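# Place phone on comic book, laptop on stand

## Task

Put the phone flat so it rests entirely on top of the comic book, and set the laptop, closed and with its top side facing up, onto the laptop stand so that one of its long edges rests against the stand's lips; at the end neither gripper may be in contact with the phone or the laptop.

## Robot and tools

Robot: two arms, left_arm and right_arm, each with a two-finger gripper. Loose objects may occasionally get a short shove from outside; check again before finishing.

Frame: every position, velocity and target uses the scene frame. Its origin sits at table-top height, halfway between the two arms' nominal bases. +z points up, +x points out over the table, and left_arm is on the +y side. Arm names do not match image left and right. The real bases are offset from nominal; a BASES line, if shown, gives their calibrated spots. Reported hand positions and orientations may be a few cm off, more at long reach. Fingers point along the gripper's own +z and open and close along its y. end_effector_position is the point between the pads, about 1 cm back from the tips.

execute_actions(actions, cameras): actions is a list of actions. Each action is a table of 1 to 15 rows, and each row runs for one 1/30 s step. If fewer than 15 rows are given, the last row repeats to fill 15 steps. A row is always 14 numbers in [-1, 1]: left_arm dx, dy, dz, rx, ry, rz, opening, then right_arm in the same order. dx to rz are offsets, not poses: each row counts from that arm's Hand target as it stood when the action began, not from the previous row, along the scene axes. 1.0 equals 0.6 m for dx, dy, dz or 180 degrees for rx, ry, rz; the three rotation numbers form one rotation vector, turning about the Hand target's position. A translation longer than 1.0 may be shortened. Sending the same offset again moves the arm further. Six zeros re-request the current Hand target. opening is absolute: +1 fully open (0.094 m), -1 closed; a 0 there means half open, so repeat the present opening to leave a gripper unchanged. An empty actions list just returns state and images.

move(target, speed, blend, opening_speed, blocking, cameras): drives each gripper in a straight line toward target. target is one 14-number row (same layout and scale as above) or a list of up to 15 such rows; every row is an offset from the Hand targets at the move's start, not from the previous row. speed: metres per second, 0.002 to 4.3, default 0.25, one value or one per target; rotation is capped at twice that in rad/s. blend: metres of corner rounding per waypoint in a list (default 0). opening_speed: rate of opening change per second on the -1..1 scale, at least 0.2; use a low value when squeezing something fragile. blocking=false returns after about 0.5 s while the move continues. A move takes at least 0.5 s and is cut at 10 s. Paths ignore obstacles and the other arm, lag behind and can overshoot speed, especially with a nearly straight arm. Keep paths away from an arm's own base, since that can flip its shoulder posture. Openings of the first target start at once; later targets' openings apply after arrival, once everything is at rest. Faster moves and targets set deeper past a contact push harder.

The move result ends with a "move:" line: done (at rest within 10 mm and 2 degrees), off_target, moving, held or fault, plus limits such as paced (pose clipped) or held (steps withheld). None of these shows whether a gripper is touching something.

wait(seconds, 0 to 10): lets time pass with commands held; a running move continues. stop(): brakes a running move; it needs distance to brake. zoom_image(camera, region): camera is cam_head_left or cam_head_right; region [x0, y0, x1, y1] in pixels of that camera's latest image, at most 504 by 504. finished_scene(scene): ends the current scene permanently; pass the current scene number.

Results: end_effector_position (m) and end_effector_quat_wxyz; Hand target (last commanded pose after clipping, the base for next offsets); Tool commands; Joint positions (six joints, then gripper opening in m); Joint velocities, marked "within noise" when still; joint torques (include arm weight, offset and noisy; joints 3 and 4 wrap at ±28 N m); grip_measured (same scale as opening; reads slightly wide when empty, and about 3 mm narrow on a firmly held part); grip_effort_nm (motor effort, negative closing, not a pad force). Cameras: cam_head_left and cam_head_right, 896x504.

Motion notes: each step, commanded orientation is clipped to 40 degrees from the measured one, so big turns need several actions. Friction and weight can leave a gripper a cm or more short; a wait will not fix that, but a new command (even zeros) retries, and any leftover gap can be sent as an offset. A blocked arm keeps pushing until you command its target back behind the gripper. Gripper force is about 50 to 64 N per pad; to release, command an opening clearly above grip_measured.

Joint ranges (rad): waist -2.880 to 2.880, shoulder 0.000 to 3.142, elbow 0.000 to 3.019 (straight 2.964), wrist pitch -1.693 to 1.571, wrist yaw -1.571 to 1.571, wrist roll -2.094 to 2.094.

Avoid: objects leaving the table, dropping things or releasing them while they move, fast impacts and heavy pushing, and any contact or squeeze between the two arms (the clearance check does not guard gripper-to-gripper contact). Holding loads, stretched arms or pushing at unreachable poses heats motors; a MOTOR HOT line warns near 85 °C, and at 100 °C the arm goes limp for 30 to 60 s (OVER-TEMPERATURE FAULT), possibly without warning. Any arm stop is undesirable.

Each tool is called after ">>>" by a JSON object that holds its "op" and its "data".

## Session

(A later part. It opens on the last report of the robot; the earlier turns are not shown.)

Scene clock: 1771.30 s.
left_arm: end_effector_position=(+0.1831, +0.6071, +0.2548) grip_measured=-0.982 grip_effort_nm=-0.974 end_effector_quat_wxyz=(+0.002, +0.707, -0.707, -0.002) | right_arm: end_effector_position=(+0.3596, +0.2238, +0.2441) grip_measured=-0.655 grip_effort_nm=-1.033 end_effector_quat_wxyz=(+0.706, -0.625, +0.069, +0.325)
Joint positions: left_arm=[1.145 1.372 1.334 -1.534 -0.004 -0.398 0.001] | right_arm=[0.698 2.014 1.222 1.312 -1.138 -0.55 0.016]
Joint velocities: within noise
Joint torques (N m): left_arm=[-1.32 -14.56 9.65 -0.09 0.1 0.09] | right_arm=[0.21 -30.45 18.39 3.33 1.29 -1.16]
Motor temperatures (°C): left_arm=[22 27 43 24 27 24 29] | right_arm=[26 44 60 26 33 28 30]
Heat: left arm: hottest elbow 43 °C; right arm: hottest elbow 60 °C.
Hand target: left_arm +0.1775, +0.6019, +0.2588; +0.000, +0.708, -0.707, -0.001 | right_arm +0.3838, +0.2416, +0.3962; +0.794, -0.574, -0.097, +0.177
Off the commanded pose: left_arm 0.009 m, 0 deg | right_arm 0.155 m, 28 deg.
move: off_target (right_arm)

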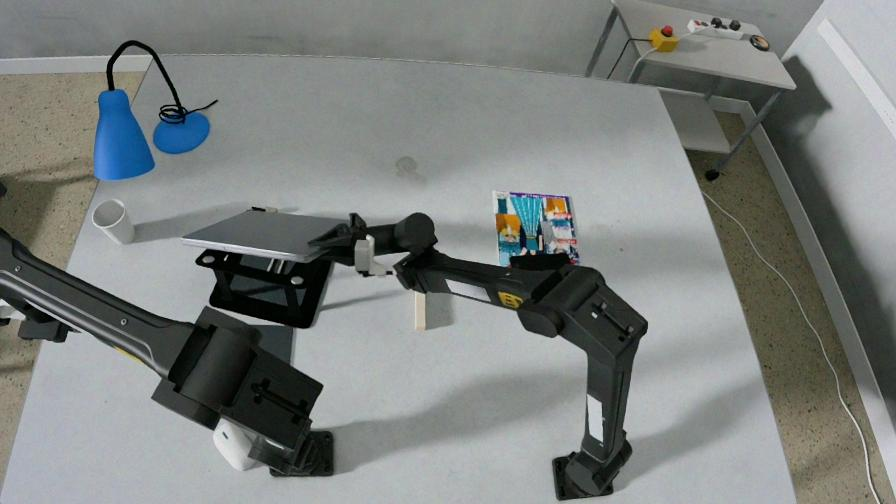

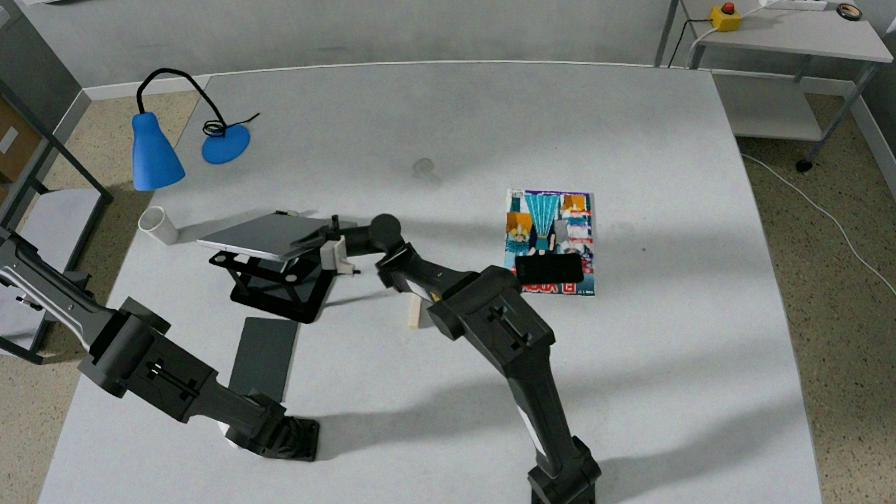

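>>> {"op": "move", "data": {"target": [[0,0,0.0,0,0,0,-1,0.035,0.08,-0.05,0,-0.01,-0.04,-0.95]], "speed": 0.1, "cameras": ["cam_head_left","cam_head_right"]}}

>>> {"op": "zoom_image", "data": {"camera": "cam_head_right", "region": [180, 170, 420, 350]}}

>>> {"op": "zoom_image", "data": {"camera": "cam_head_left", "region": [150, 170, 390, 350]}}

Scene clock: 1777.77 s.
left_arm: end_effector_position=(+0.1831, +0.6071, +0.2548) grip_measured=-0.982 grip_effort_nm=-0.974 end_effector_quat_wxyz=(+0.002, +0.707, -0.707, -0.002) | right_arm: end_effector_position=(+0.3777, +0.2598, +0.2054) grip_measured=-0.656 grip_effort_nm=-1.038 end_effector_quat_wxyz=(+0.717, -0.643, +0.093, +0.253)
Joint positions: left_arm=[1.145 1.372 1.334 -1.534 -0.004 -0.398 0.001] | right_arm=[0.737 2.062 1.257 1.1 -1.004 -0.837 0.016]
Joint velocities: within noise
Joint torques (N m): left_arm=[-0.44 -13.8 9.62 -0.17 0.07 0.1] | right_arm=[0.67 -31.03 18.77 3.67 0.71 -1.11]
Motor temperatures (°C): left_arm=[22 27 43 24 27 24 29] | right_arm=[26 44 61 26 32 28 30]
Heat: left arm: hottest elbow 43 °C; right arm: hottest elbow 61 °C.
Hand target: left_arm +0.1775, +0.6019, +0.2588; +0.000, +0.708, -0.707, -0.001 | right_arm +0.4047, +0.2896, +0.3662; +0.802, -0.582, -0.073, +0.118
Off the commanded pose: left_arm 0.009 m, 0 deg | right_arm 0.166 m, 27 deg.
move: off_target (right_arm)

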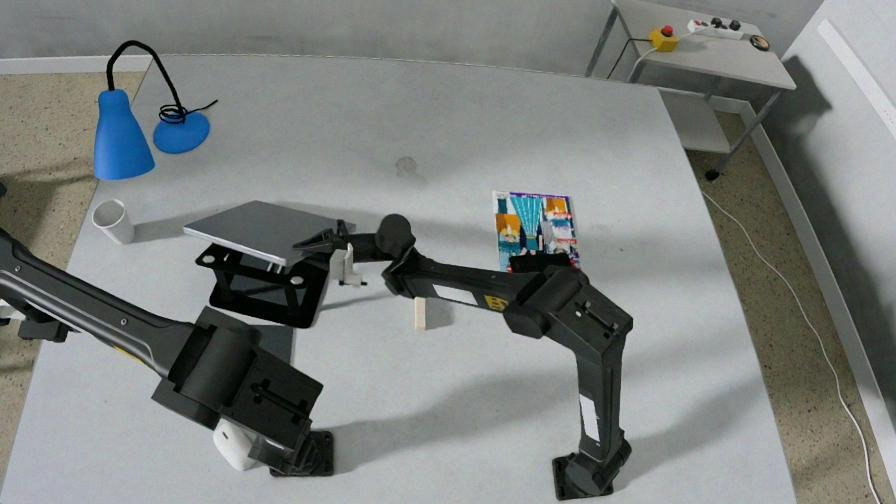

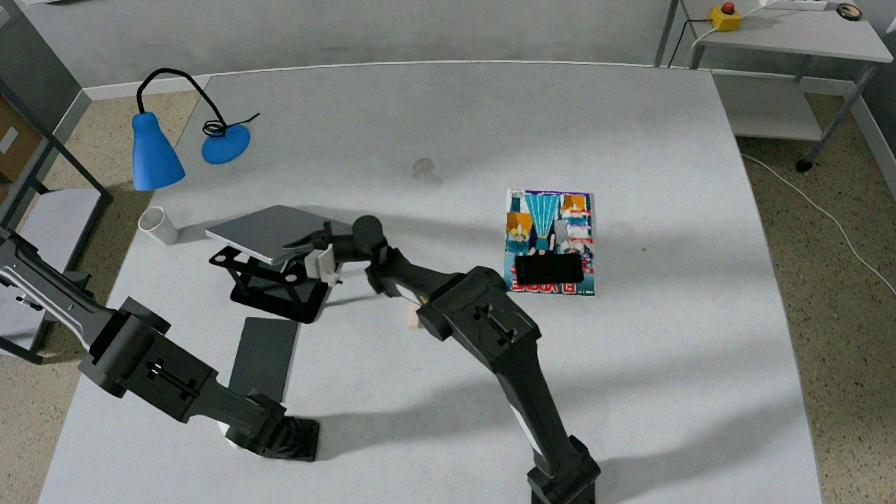

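Scaled by 2.100.

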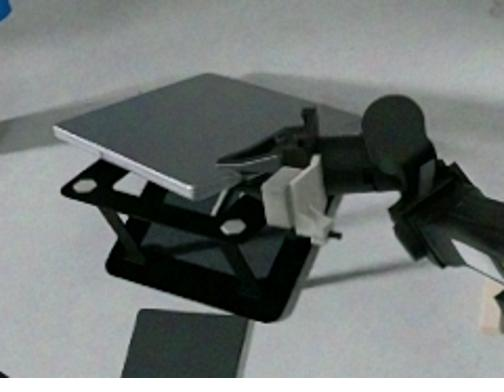

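Scaled by 2.100.

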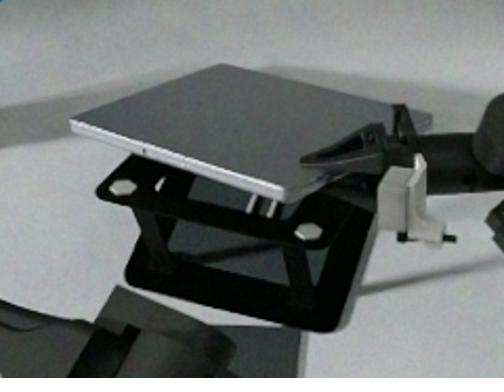

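>>> {"op": "move", "data": {"target": [[0,0,0.0,0,0,0,-1,0.01,0.07,0,0,0,0,-0.95],[0,0,0.0,0,0,0,-1,0.01,0.07,-0.12,0,0.0,0,-0.95]], "speed": 0.1, "cameras": ["cam_head_left","cam_head_right"]}}

>>> {"op": "zoom_image", "data": {"camera": "cam_head_right", "region": [150, 170, 390, 350]}}

>>> {"op": "zoom_image", "data": {"camera": "cam_head_left", "region": [150, 170, 390, 350]}}

Scene clock: 1784.80 s.
left_arm: end_effector_position=(+0.1831, +0.6071, +0.2548) grip_measured=-0.982 grip_effort_nm=-0.974 end_effector_quat_wxyz=(+0.002, +0.707, -0.707, -0.002) | right_arm: end_effector_position=(+0.3958, +0.3047, +0.1771) grip_measured=-0.656 grip_effort_nm=-1.048 end_effector_quat_wxyz=(+0.728, -0.644, +0.072, +0.225)
Joint positions: left_arm=[1.145 1.372 1.334 -1.534 -0.004 -0.398 0.001] | right_arm=[0.771 2.193 1.408 1.072 -0.965 -0.921 0.016]
Joint velocities: within noise
Joint torques (N m): left_arm=[-1.2 -13.8 9.55 0.02 0.03 0.06] | right_arm=[1.08 -28.86 16.55 4.78 0.32 -0.94]
Motor temperatures (°C): left_arm=[22 27 42 24 27 24 29] | right_arm=[26 44 61 26 31 28 30]
Heat: left arm: hottest elbow 42 °C; right arm: hottest elbow 61 °C.
Hand target: left_arm +0.1775, +0.6019, +0.2588; +0.000, +0.708, -0.707, -0.001 | right_arm +0.4108, +0.3316, +0.2943; +0.802, -0.582, -0.073, +0.117
Off the commanded pose: left_arm 0.009 m, 0 deg | right_arm 0.121 m, 23 deg.
move: off_target (right_arm)

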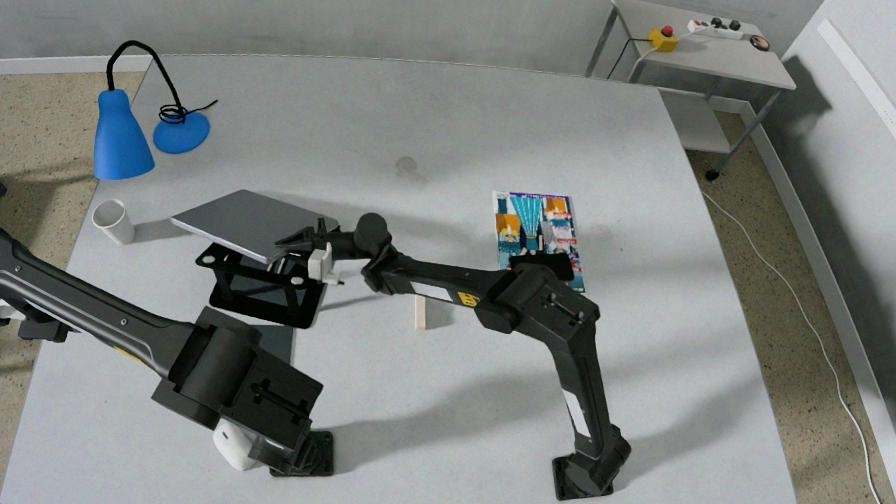

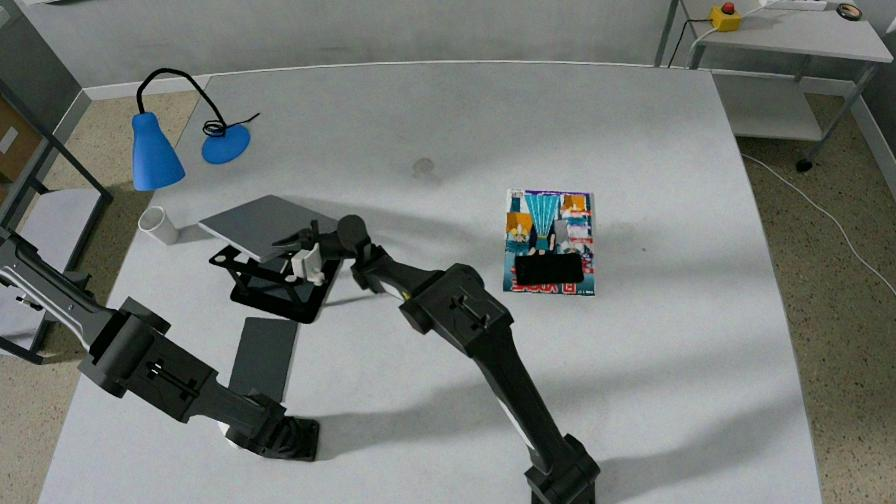

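Scaled by 2.100.

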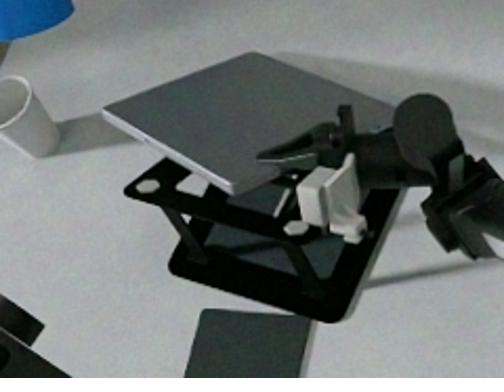

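Scaled by 2.100.

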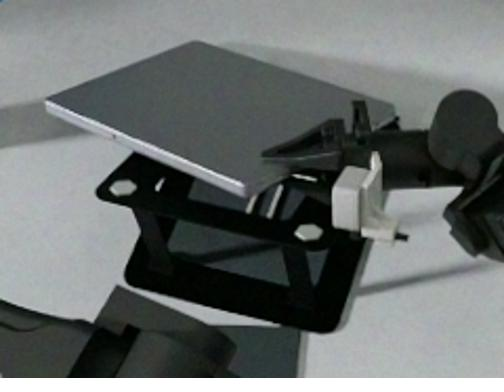

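>>> {"op": "move", "data": {"target": [[0,0,0.0,0,0,0,-1,-0.025,0.0,0,0,0.0,0.03,-0.95],[0,0,0.0,0,0,0,-1,-0.025,0.0,-0.06,0,0.0,0.03,-0.95]], "speed": 0.1, "cameras": ["cam_head_left","cam_head_right"]}}

>>> {"op": "zoom_image", "data": {"camera": "cam_head_right", "region": [150, 170, 390, 350]}}

>>> {"op": "zoom_image", "data": {"camera": "cam_head_left", "region": [150, 170, 390, 350]}}

Scene clock: 1791.60 s.
left_arm: end_effector_position=(+0.1831, +0.6071, +0.2548) grip_measured=-0.982 grip_effort_nm=-0.969 end_effector_quat_wxyz=(+0.002, +0.707, -0.707, -0.002) | right_arm: end_effector_position=(+0.3937, +0.3072, +0.1756) grip_measured=-0.653 grip_effort_nm=-1.038 end_effector_quat_wxyz=(+0.733, -0.627, +0.038, +0.259)
Joint positions: left_arm=[1.145 1.372 1.334 -1.534 -0.004 -0.397 0.001] | right_arm=[0.766 2.262 1.477 1.212 -1.039 -0.796 0.016]
Joint velocities: within noise
Joint torques (N m): left_arm=[-1.08 -13.92 9.63 0.01 0.04 0.13] | right_arm=[1.85 -27.46 14.89 4.34 0.46 -1.13]
Motor temperatures (°C): left_arm=[22 27 42 24 27 24 29] | right_arm=[26 46 61 27 30 28 30]
Heat: left arm: hottest elbow 42 °C; right arm: hottest elbow 61 °C.
Hand target: left_arm +0.1775, +0.6019, +0.2588; +0.000, +0.708, -0.707, -0.001 | right_arm +0.3956, +0.3317, +0.2582; +0.795, -0.578, -0.100, +0.155
Off the commanded pose: left_arm 0.009 m, 0 deg | right_arm 0.086 m, 22 deg.
move: off_target (right_arm)

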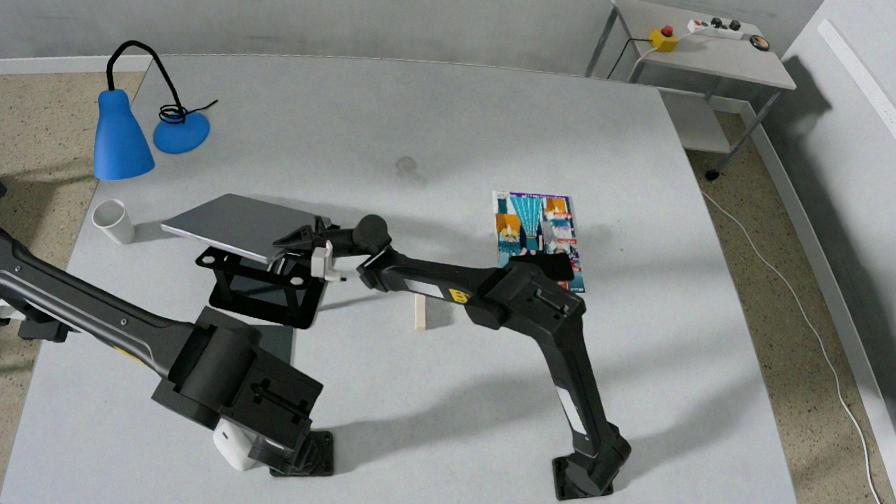

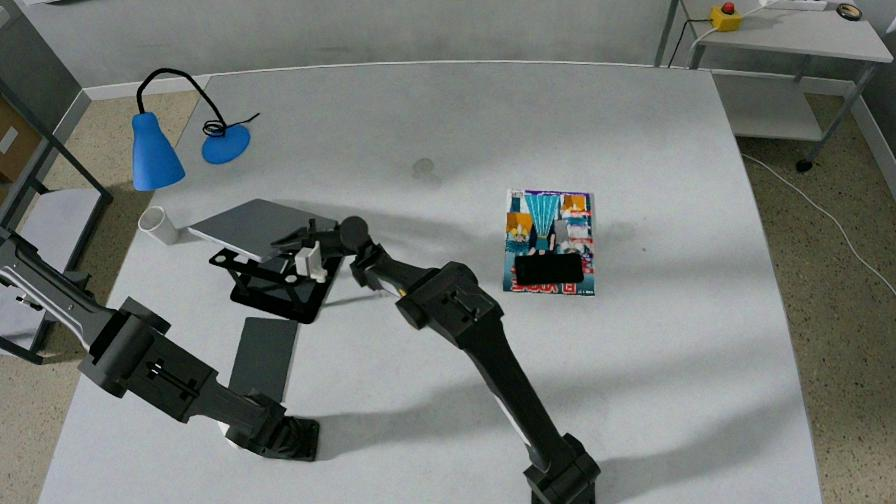

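Scaled by 2.100.

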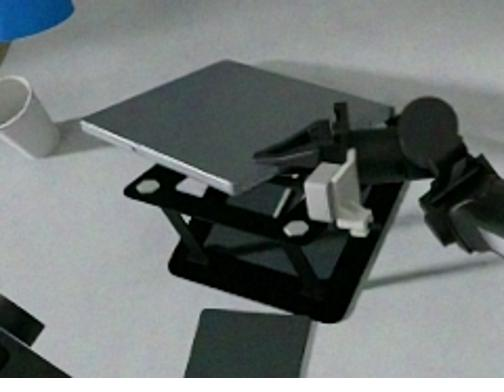

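Scaled by 2.100.

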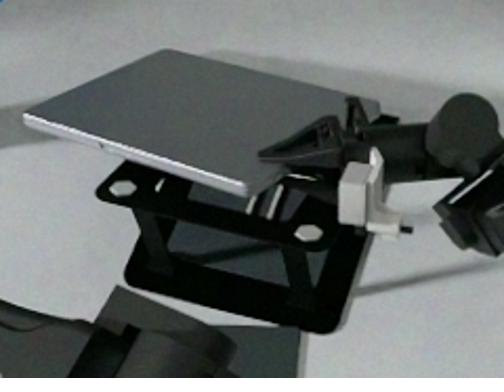

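>>> {"op": "move", "data": {"target": [[0,0,0.0,0,0,0,-1,-0.02,-0.06,-0.05,0,0.02,0.0,-0.95],[0,0,0.0,0,0,0,-1,-0.02,-0.06,-0.14,0,0.025,0.0,-0.95]], "speed": 0.08, "cameras": ["cam_head_left","cam_head_right"]}}

>>> {"op": "zoom_image", "data": {"camera": "cam_head_right", "region": [150, 170, 390, 350]}}

>>> {"op": "zoom_image", "data": {"camera": "cam_head_left", "region": [150, 170, 390, 350]}}

Scene clock: 1797.37 s.
left_arm: end_effector_position=(+0.1831, +0.6071, +0.2548) grip_measured=-0.982 grip_effort_nm=-0.974 end_effector_quat_wxyz=(+0.002, +0.707, -0.707, -0.002) | right_arm: end_effector_position=(+0.3937, +0.2872, +0.1725) grip_measured=-0.653 grip_effort_nm=-1.043 end_effector_quat_wxyz=(+0.771, -0.588, +0.007, +0.243)
Joint positions: left_arm=[1.145 1.372 1.334 -1.534 -0.004 -0.397 0.001] | right_arm=[0.748 2.32 1.477 1.473 -1.02 -0.698 0.016]
Joint velocities: within noise
Joint torques (N m): left_arm=[-1.03 -13.57 9.78 -0.01 0 0.08] | right_arm=[1.67 -22.42 8.88 3.56 0.26 -0.96]
Motor temperatures (°C): left_arm=[22 27 42 24 27 24 29] | right_arm=[26 46 59 27 30 29 30]
Heat: left arm: hottest elbow 42 °C; right arm: hottest elbow 59 °C.
Hand target: left_arm +0.1775, +0.6019, +0.2588; +0.000, +0.708, -0.707, -0.001 | right_arm +0.3837, +0.2957, +0.1742; +0.799, -0.571, -0.069, +0.178
Off the commanded pose: left_arm 0.009 m, 0 deg | right_arm 0.013 m, 12 deg.
move: off_target (right_arm)

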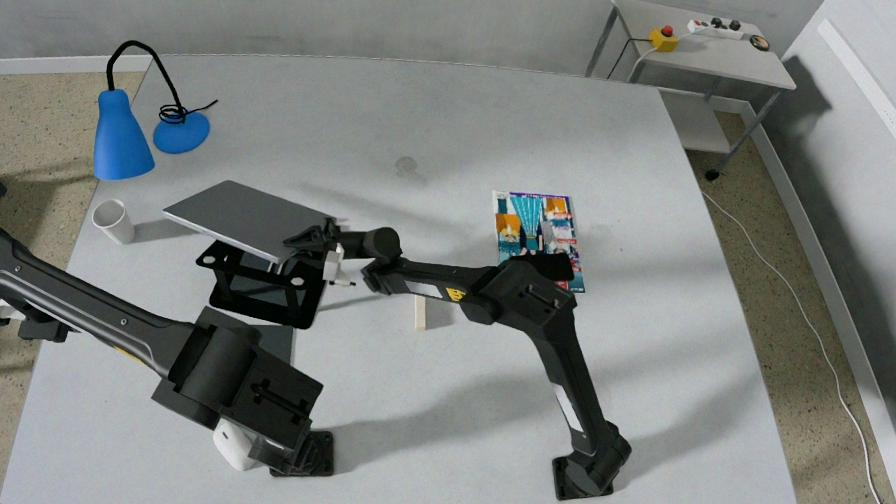

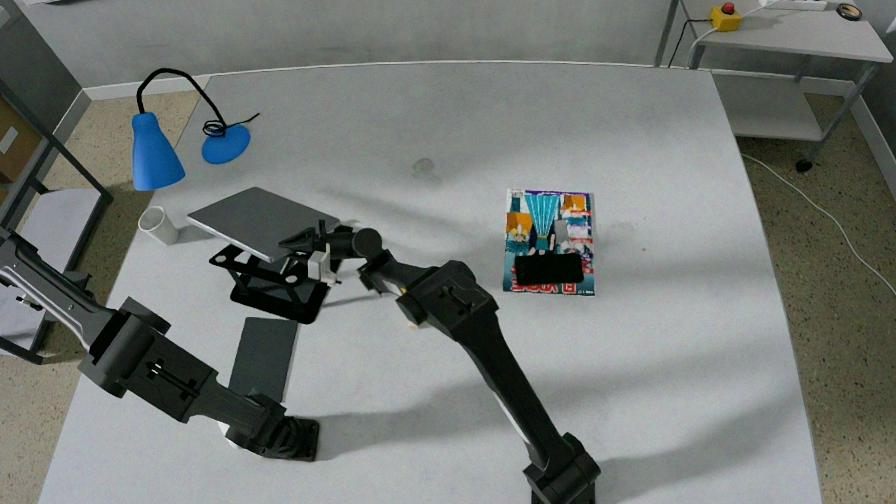

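Scaled by 2.100.

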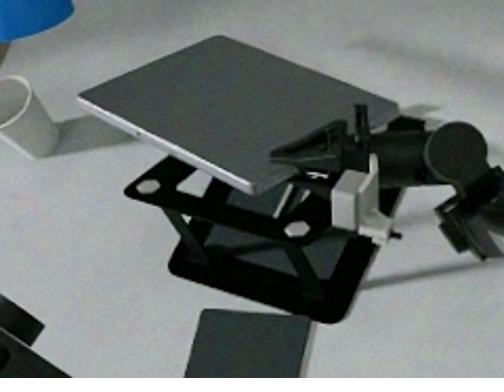

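Scaled by 2.100.

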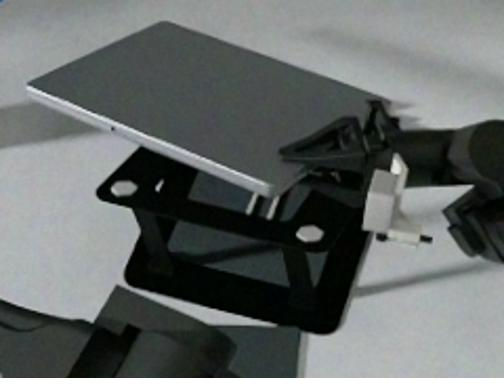

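>>> {"op": "move", "data": {"target": [[0,0,0.0,0,0,0,-1,-0.01,-0.0,-0.0,-0.05,0.03,0.0,-0.95]], "speed": 0.08, "cameras": ["cam_head_left","cam_head_right"]}}

>>> {"op": "zoom_image", "data": {"camera": "cam_head_right", "region": [150, 170, 390, 350]}}

>>> {"op": "zoom_image", "data": {"camera": "cam_head_left", "region": [150, 170, 390, 350]}}

Scene clock: 1804.97 s.
left_arm: end_effector_position=(+0.1831, +0.6071, +0.2548) grip_measured=-0.982 grip_effort_nm=-0.974 end_effector_quat_wxyz=(+0.002, +0.707, -0.707, -0.002) | right_arm: end_effector_position=(+0.3985, +0.2933, +0.1654) grip_measured=-0.652 grip_effort_nm=-1.038 end_effector_quat_wxyz=(+0.738, -0.620, +0.044, +0.260)
Joint positions: left_arm=[1.145 1.372 1.334 -1.534 -0.004 -0.397 0.001] | right_arm=[0.747 2.279 1.456 1.286 -1.039 -0.755 0.016]
Joint velocities: within noise
Joint torques (N m): left_arm=[-0.56 -13.63 9.66 -0.03 0.07 0.09] | right_arm=[1.96 -26.7 4.66 2.33 -0.14 -0.99]
Motor temperatures (°C): left_arm=[22 27 42 24 27 24 29] | right_arm=[26 46 57 27 30 29 30]
Heat: left arm: hottest elbow 42 °C; right arm: hottest elbow 57 °C.
Hand target: left_arm +0.1775, +0.6019, +0.2588; +0.000, +0.708, -0.707, -0.001 | right_arm +0.3776, +0.2957, +0.1742; +0.754, -0.623, -0.017, +0.209
Off the commanded pose: left_arm 0.009 m, 0 deg | right_arm 0.023 m, 9 deg.
move: off_target (right_arm)

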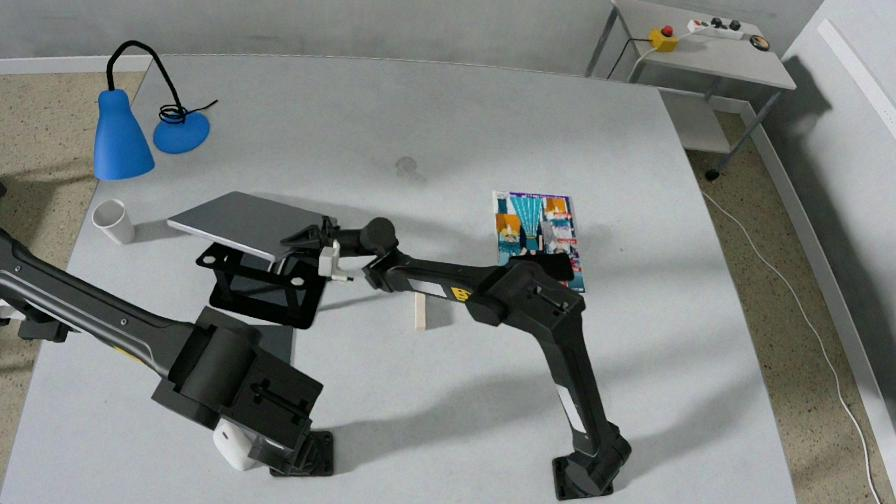

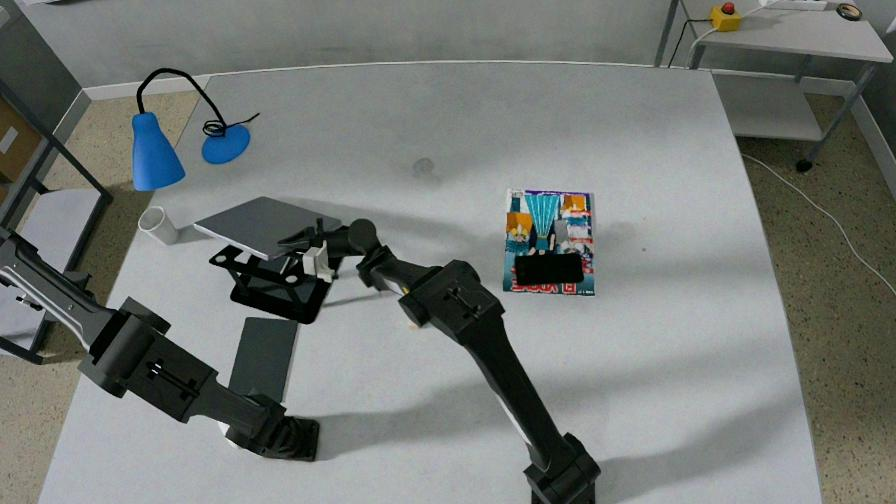

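Scaled by 2.100.

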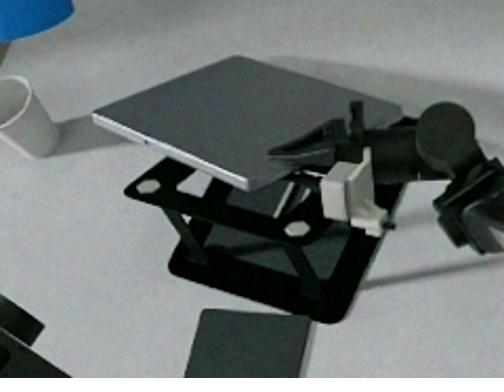

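Scaled by 2.100.

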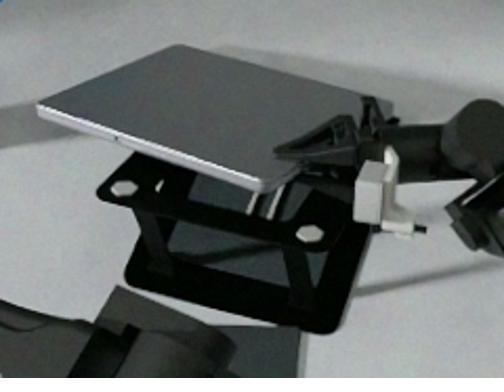

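>>> {"op": "move", "data": {"target": [[0,0,0.0,0,0,0,-1,-0.055,0.0,0.03,-0.03,0.01,0.0,-0.95],[0,0,0.0,0,0,0,-1,-0.055,0.0,-0.07,-0.03,0.015,0.0,-0.95]], "speed": 0.08, "cameras": ["cam_head_left","cam_head_right"]}}

>>> {"op": "zoom_image", "data": {"camera": "cam_head_right", "region": [150, 170, 390, 350]}}

>>> {"op": "zoom_image", "data": {"camera": "cam_head_left", "region": [150, 170, 390, 350]}}

Scene clock: 1810.43 s.
left_arm: end_effector_position=(+0.1831, +0.6071, +0.2548) grip_measured=-0.982 grip_effort_nm=-0.974 end_effector_quat_wxyz=(+0.002, +0.707, -0.707, -0.002) | right_arm: end_effector_position=(+0.3760, +0.2826, +0.1577) grip_measured=-0.658 grip_effort_nm=-1.038 end_effector_quat_wxyz=(+0.721, -0.650, +0.053, +0.235)
Joint positions: left_arm=[1.145 1.372 1.334 -1.534 -0.004 -0.397 0.001] | right_arm=[0.761 2.186 1.325 1.151 -1.019 -0.925 0.016]
Joint velocities: within noise
Joint torques (N m): left_arm=[-0.26 -14.56 9.65 -0.13 0.07 0.1] | right_arm=[3.49 -20.37 5.08 3.12 -0.16 -0.49]
Motor temperatures (°C): left_arm=[22 27 42 24 27 24 29] | right_arm=[26 47 55 27 29 28 30]
Heat: left arm: hottest elbow 42 °C; right arm: hottest elbow 55 °C.
Hand target: left_arm +0.1775, +0.6019, +0.2588; +0.000, +0.708, -0.707, -0.001 | right_arm +0.3448, +0.2956, +0.1322; +0.724, -0.652, +0.010, +0.224
Off the commanded pose: left_arm 0.009 m, 0 deg | right_arm 0.043 m, 5 deg.
move: off_target (right_arm)

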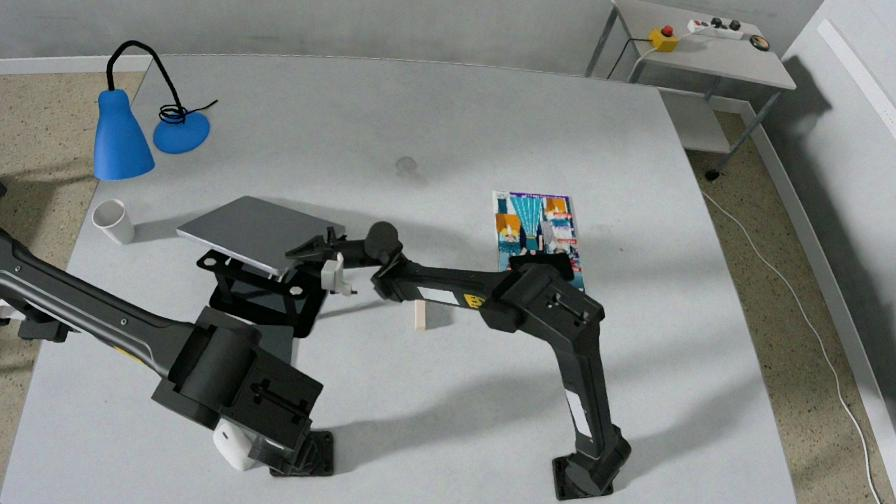

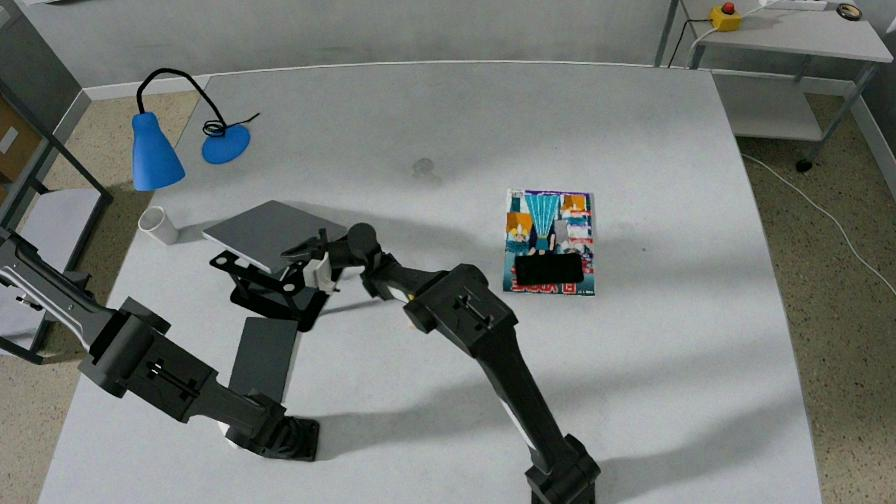

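Scaled by 2.100.

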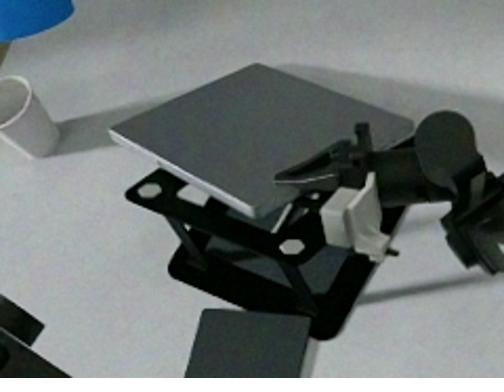

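Scaled by 2.100.

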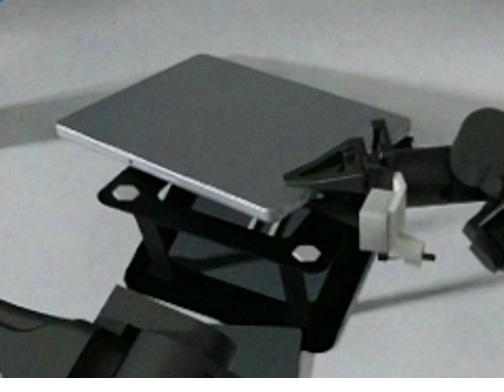

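>>> {"op": "move", "data": {"target": [[0,0,0.0,0,0,0,-1,0.0,-0.02,-0.06,0.0,0.02,0.0,-0.95]], "speed": 0.08, "cameras": ["cam_head_left","cam_head_right"]}}

>>> {"op": "zoom_image", "data": {"camera": "cam_head_right", "region": [180, 180, 380, 330]}}

>>> {"op": "zoom_image", "data": {"camera": "cam_head_left", "region": [160, 180, 360, 330]}}

Scene clock: 1827.20 s.
left_arm: end_effector_position=(+0.1831, +0.6071, +0.2548) grip_measured=-0.982 grip_effort_nm=-0.969 end_effector_quat_wxyz=(+0.002, +0.707, -0.707, -0.002) | right_arm: end_effector_position=(+0.3753, +0.2779, +0.1574) grip_measured=-0.653 grip_effort_nm=-1.038 end_effector_quat_wxyz=(+0.737, -0.629, +0.053, +0.241)
Joint positions: left_arm=[1.145 1.372 1.334 -1.534 -0.004 -0.397 0.001] | right_arm=[0.758 2.216 1.325 1.278 -1.005 -0.839 0.016]
Joint velocities: within noise
Joint torques (N m): left_arm=[-1.32 -13.98 9.76 -0.18 0.08 0.09] | right_arm=[2.73 -17.61 3.55 2.56 -0.59 -0.51]
Motor temperatures (°C): left_arm=[22 27 41 23 27 24 29] | right_arm=[26 45 50 26 29 28 30]
Heat: left arm: hottest elbow 41 °C; right arm: hottest elbow 50 °C.
Hand target: left_arm +0.1775, +0.6019, +0.2588; +0.000, +0.708, -0.707, -0.001 | right_arm +0.3447, +0.2836, +0.0963; +0.723, -0.645, +0.033, +0.245
Off the commanded pose: left_arm 0.009 m, 0 deg | right_arm 0.069 m, 3 deg.
move: off_target (right_arm)

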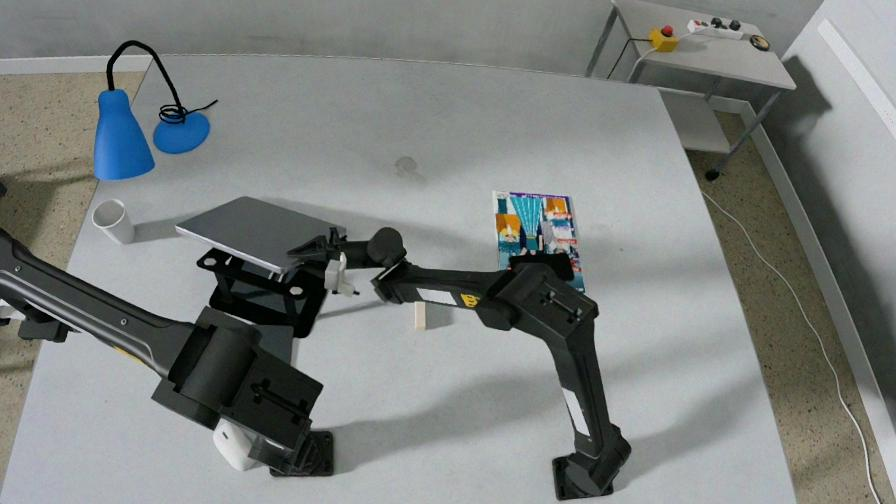

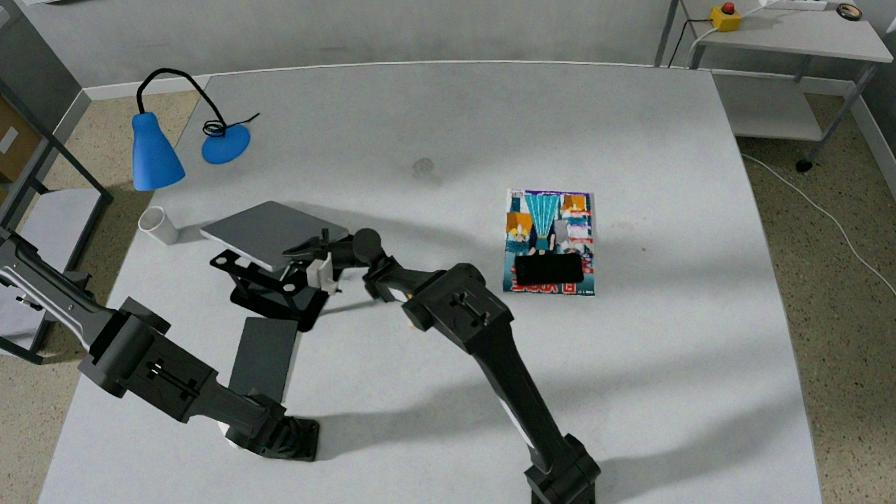

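Scaled by 2.520.

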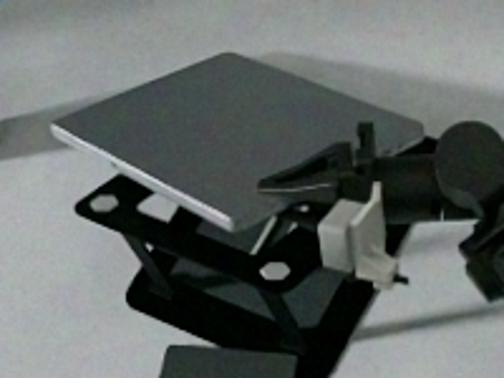

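Scaled by 2.520.

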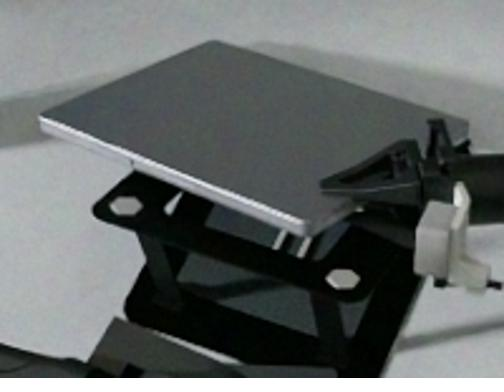

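>>> {"op": "move", "data": {"target": [[0,0,0.0,0,0,0,-1,0.03,0.0,0.15,0.0,0.0,0.0,-0.95],[0,0,0.0,0,0,0,-1,0.02,-0.07,0.15,0.0,0.0,0.0,-0.95]], "speed": 0.08, "cameras": ["cam_head_left","cam_head_right"]}}

>>> {"op": "zoom_image", "data": {"camera": "cam_head_right", "region": [180, 180, 380, 330]}}

>>> {"op": "zoom_image", "data": {"camera": "cam_head_left", "region": [160, 180, 360, 330]}}

Scene clock: 1834.73 s.
left_arm: end_effector_position=(+0.1831, +0.6071, +0.2548) grip_measured=-0.982 grip_effort_nm=-0.974 end_effector_quat_wxyz=(+0.002, +0.707, -0.707, -0.002) | right_arm: end_effector_position=(+0.3642, +0.2507, +0.1504) grip_measured=-0.661 grip_effort_nm=-1.043 end_effector_quat_wxyz=(+0.712, -0.653, +0.061, +0.251)
Joint positions: left_arm=[1.145 1.372 1.334 -1.534 -0.004 -0.397 0.001] | right_arm=[0.733 2.149 1.226 1.212 -1.06 -0.885 0.016]
Joint velocities: within noise
Joint torques (N m): left_arm=[-0.44 -14.04 9.62 0.01 0.07 0.13] | right_arm=[0.03 -27.63 4.64 2.11 -0.71 0.33]
Motor temperatures (°C): left_arm=[22 27 41 23 27 24 29] | right_arm=[26 45 49 26 29 27 30]
Heat: left arm: hottest elbow 41 °C; right arm: hottest elbow 49 °C.
Hand target: left_arm +0.1775, +0.6019, +0.2588; +0.000, +0.708, -0.707, -0.001 | right_arm +0.3566, +0.2417, +0.1861; +0.723, -0.645, +0.033, +0.245
Off the commanded pose: left_arm 0.009 m, 0 deg | right_arm 0.038 m, 4 deg.
move: off_target (right_arm)

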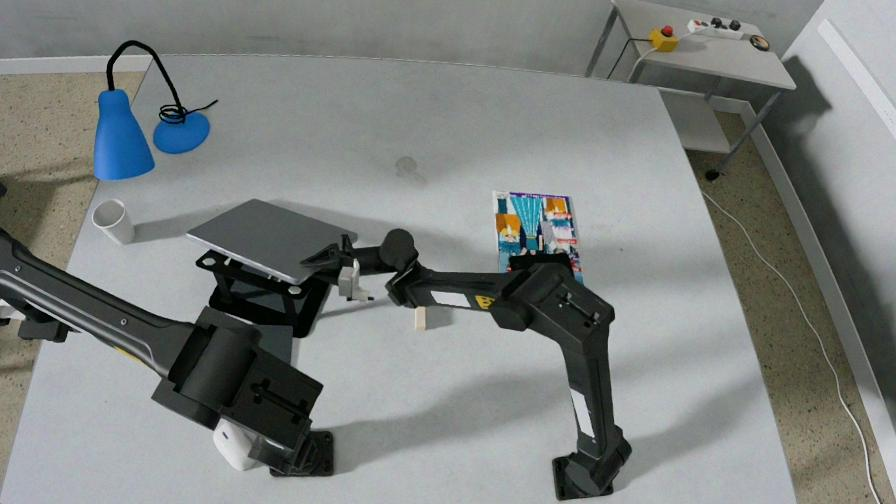

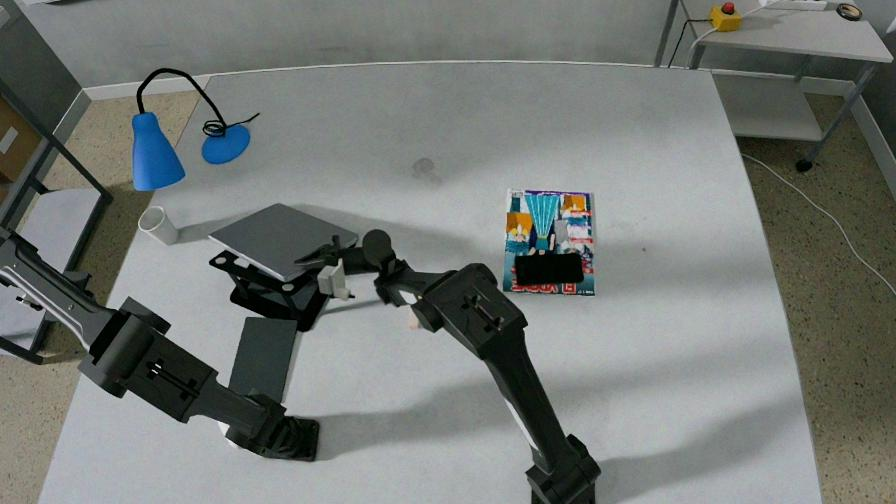

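Scaled by 2.520.

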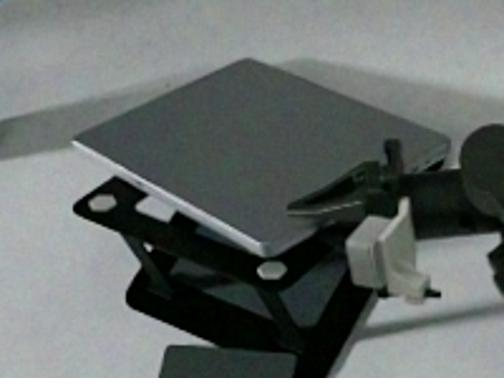

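Scaled by 2.520.

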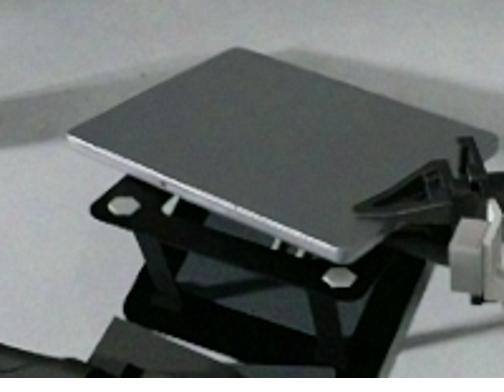

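>>> {"op": "move", "data": {"target": [[0,0,0.0,0,0,0,-1,-0.01,-0.02,-0.12,0.0,0.02,0.0,-0.95]], "speed": 0.06, "cameras": ["cam_head_left","cam_head_right"]}}

>>> {"op": "zoom_image", "data": {"camera": "cam_head_right", "region": [180, 180, 380, 330]}}

>>> {"op": "zoom_image", "data": {"camera": "cam_head_left", "region": [160, 180, 360, 330]}}

Scene clock: 1839.33 s.
left_arm: end_effector_position=(+0.1831, +0.6071, +0.2548) grip_measured=-0.982 grip_effort_nm=-0.974 end_effector_quat_wxyz=(+0.002, +0.707, -0.707, -0.002) | right_arm: end_effector_position=(+0.3582, +0.2337, +0.1295) grip_measured=-0.662 grip_effort_nm=-1.043 end_effector_quat_wxyz=(+0.734, -0.633, +0.044, +0.240)
Joint positions: left_arm=[1.145 1.372 1.334 -1.534 -0.004 -0.397 0.001] | right_arm=[0.721 2.215 1.197 1.424 -1.056 -0.828 0.016]
Joint velocities: within noise
Joint torques (N m): left_arm=[-0.79 -13.63 9.57 0.03 0.09 0.08] | right_arm=[0.5 -21.01 3.97 1.62 -0.47 0.59]
Motor temperatures (°C): left_arm=[22 27 41 23 27 24 29] | right_arm=[26 45 48 26 29 27 30]
Heat: left arm: hottest elbow 41 °C; right arm: hottest elbow 48 °C.
Hand target: left_arm +0.1775, +0.6019, +0.2588; +0.000, +0.708, -0.707, -0.001 | right_arm +0.3508, +0.2296, +0.1141; +0.722, -0.637, +0.056, +0.265
Off the commanded pose: left_arm 0.009 m, 0 deg | right_arm 0.018 m, 4 deg.
move: off_target (right_arm)

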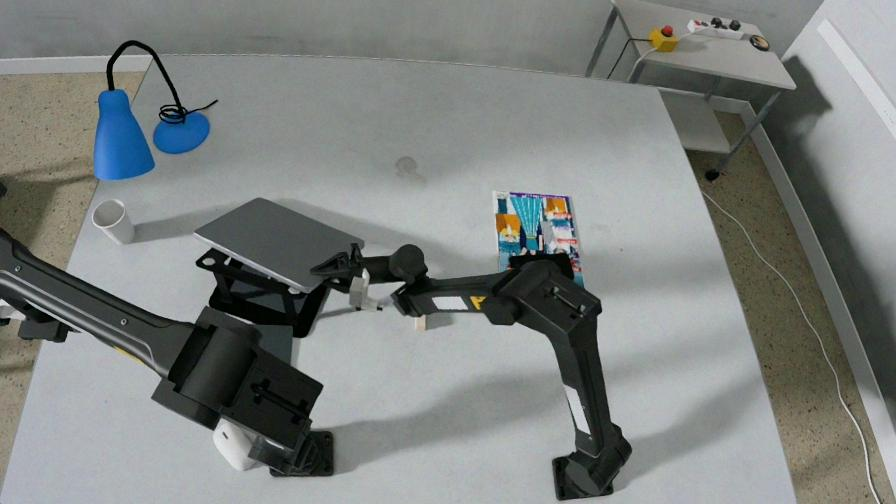

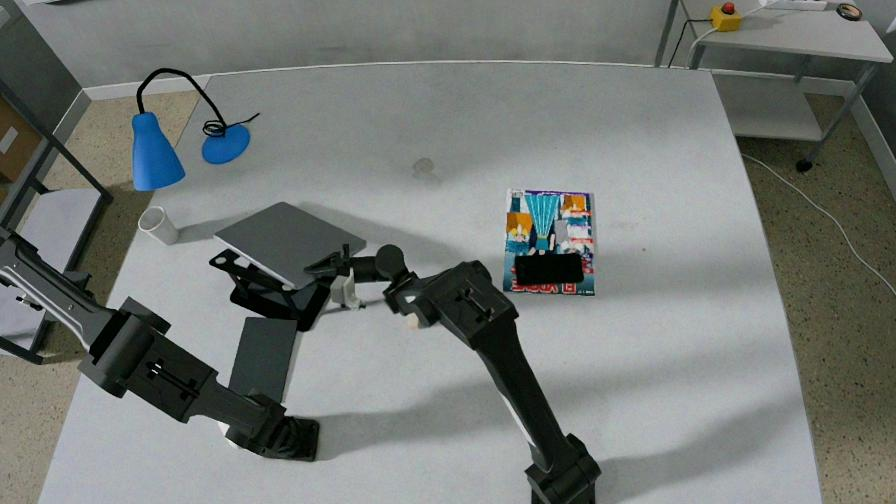

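Scaled by 2.520.

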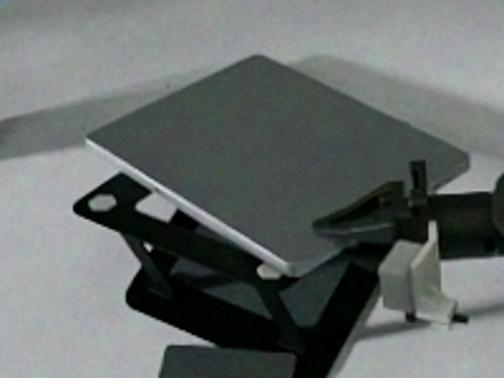

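Scaled by 2.520.

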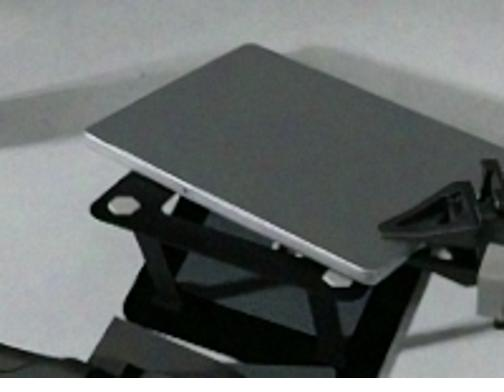

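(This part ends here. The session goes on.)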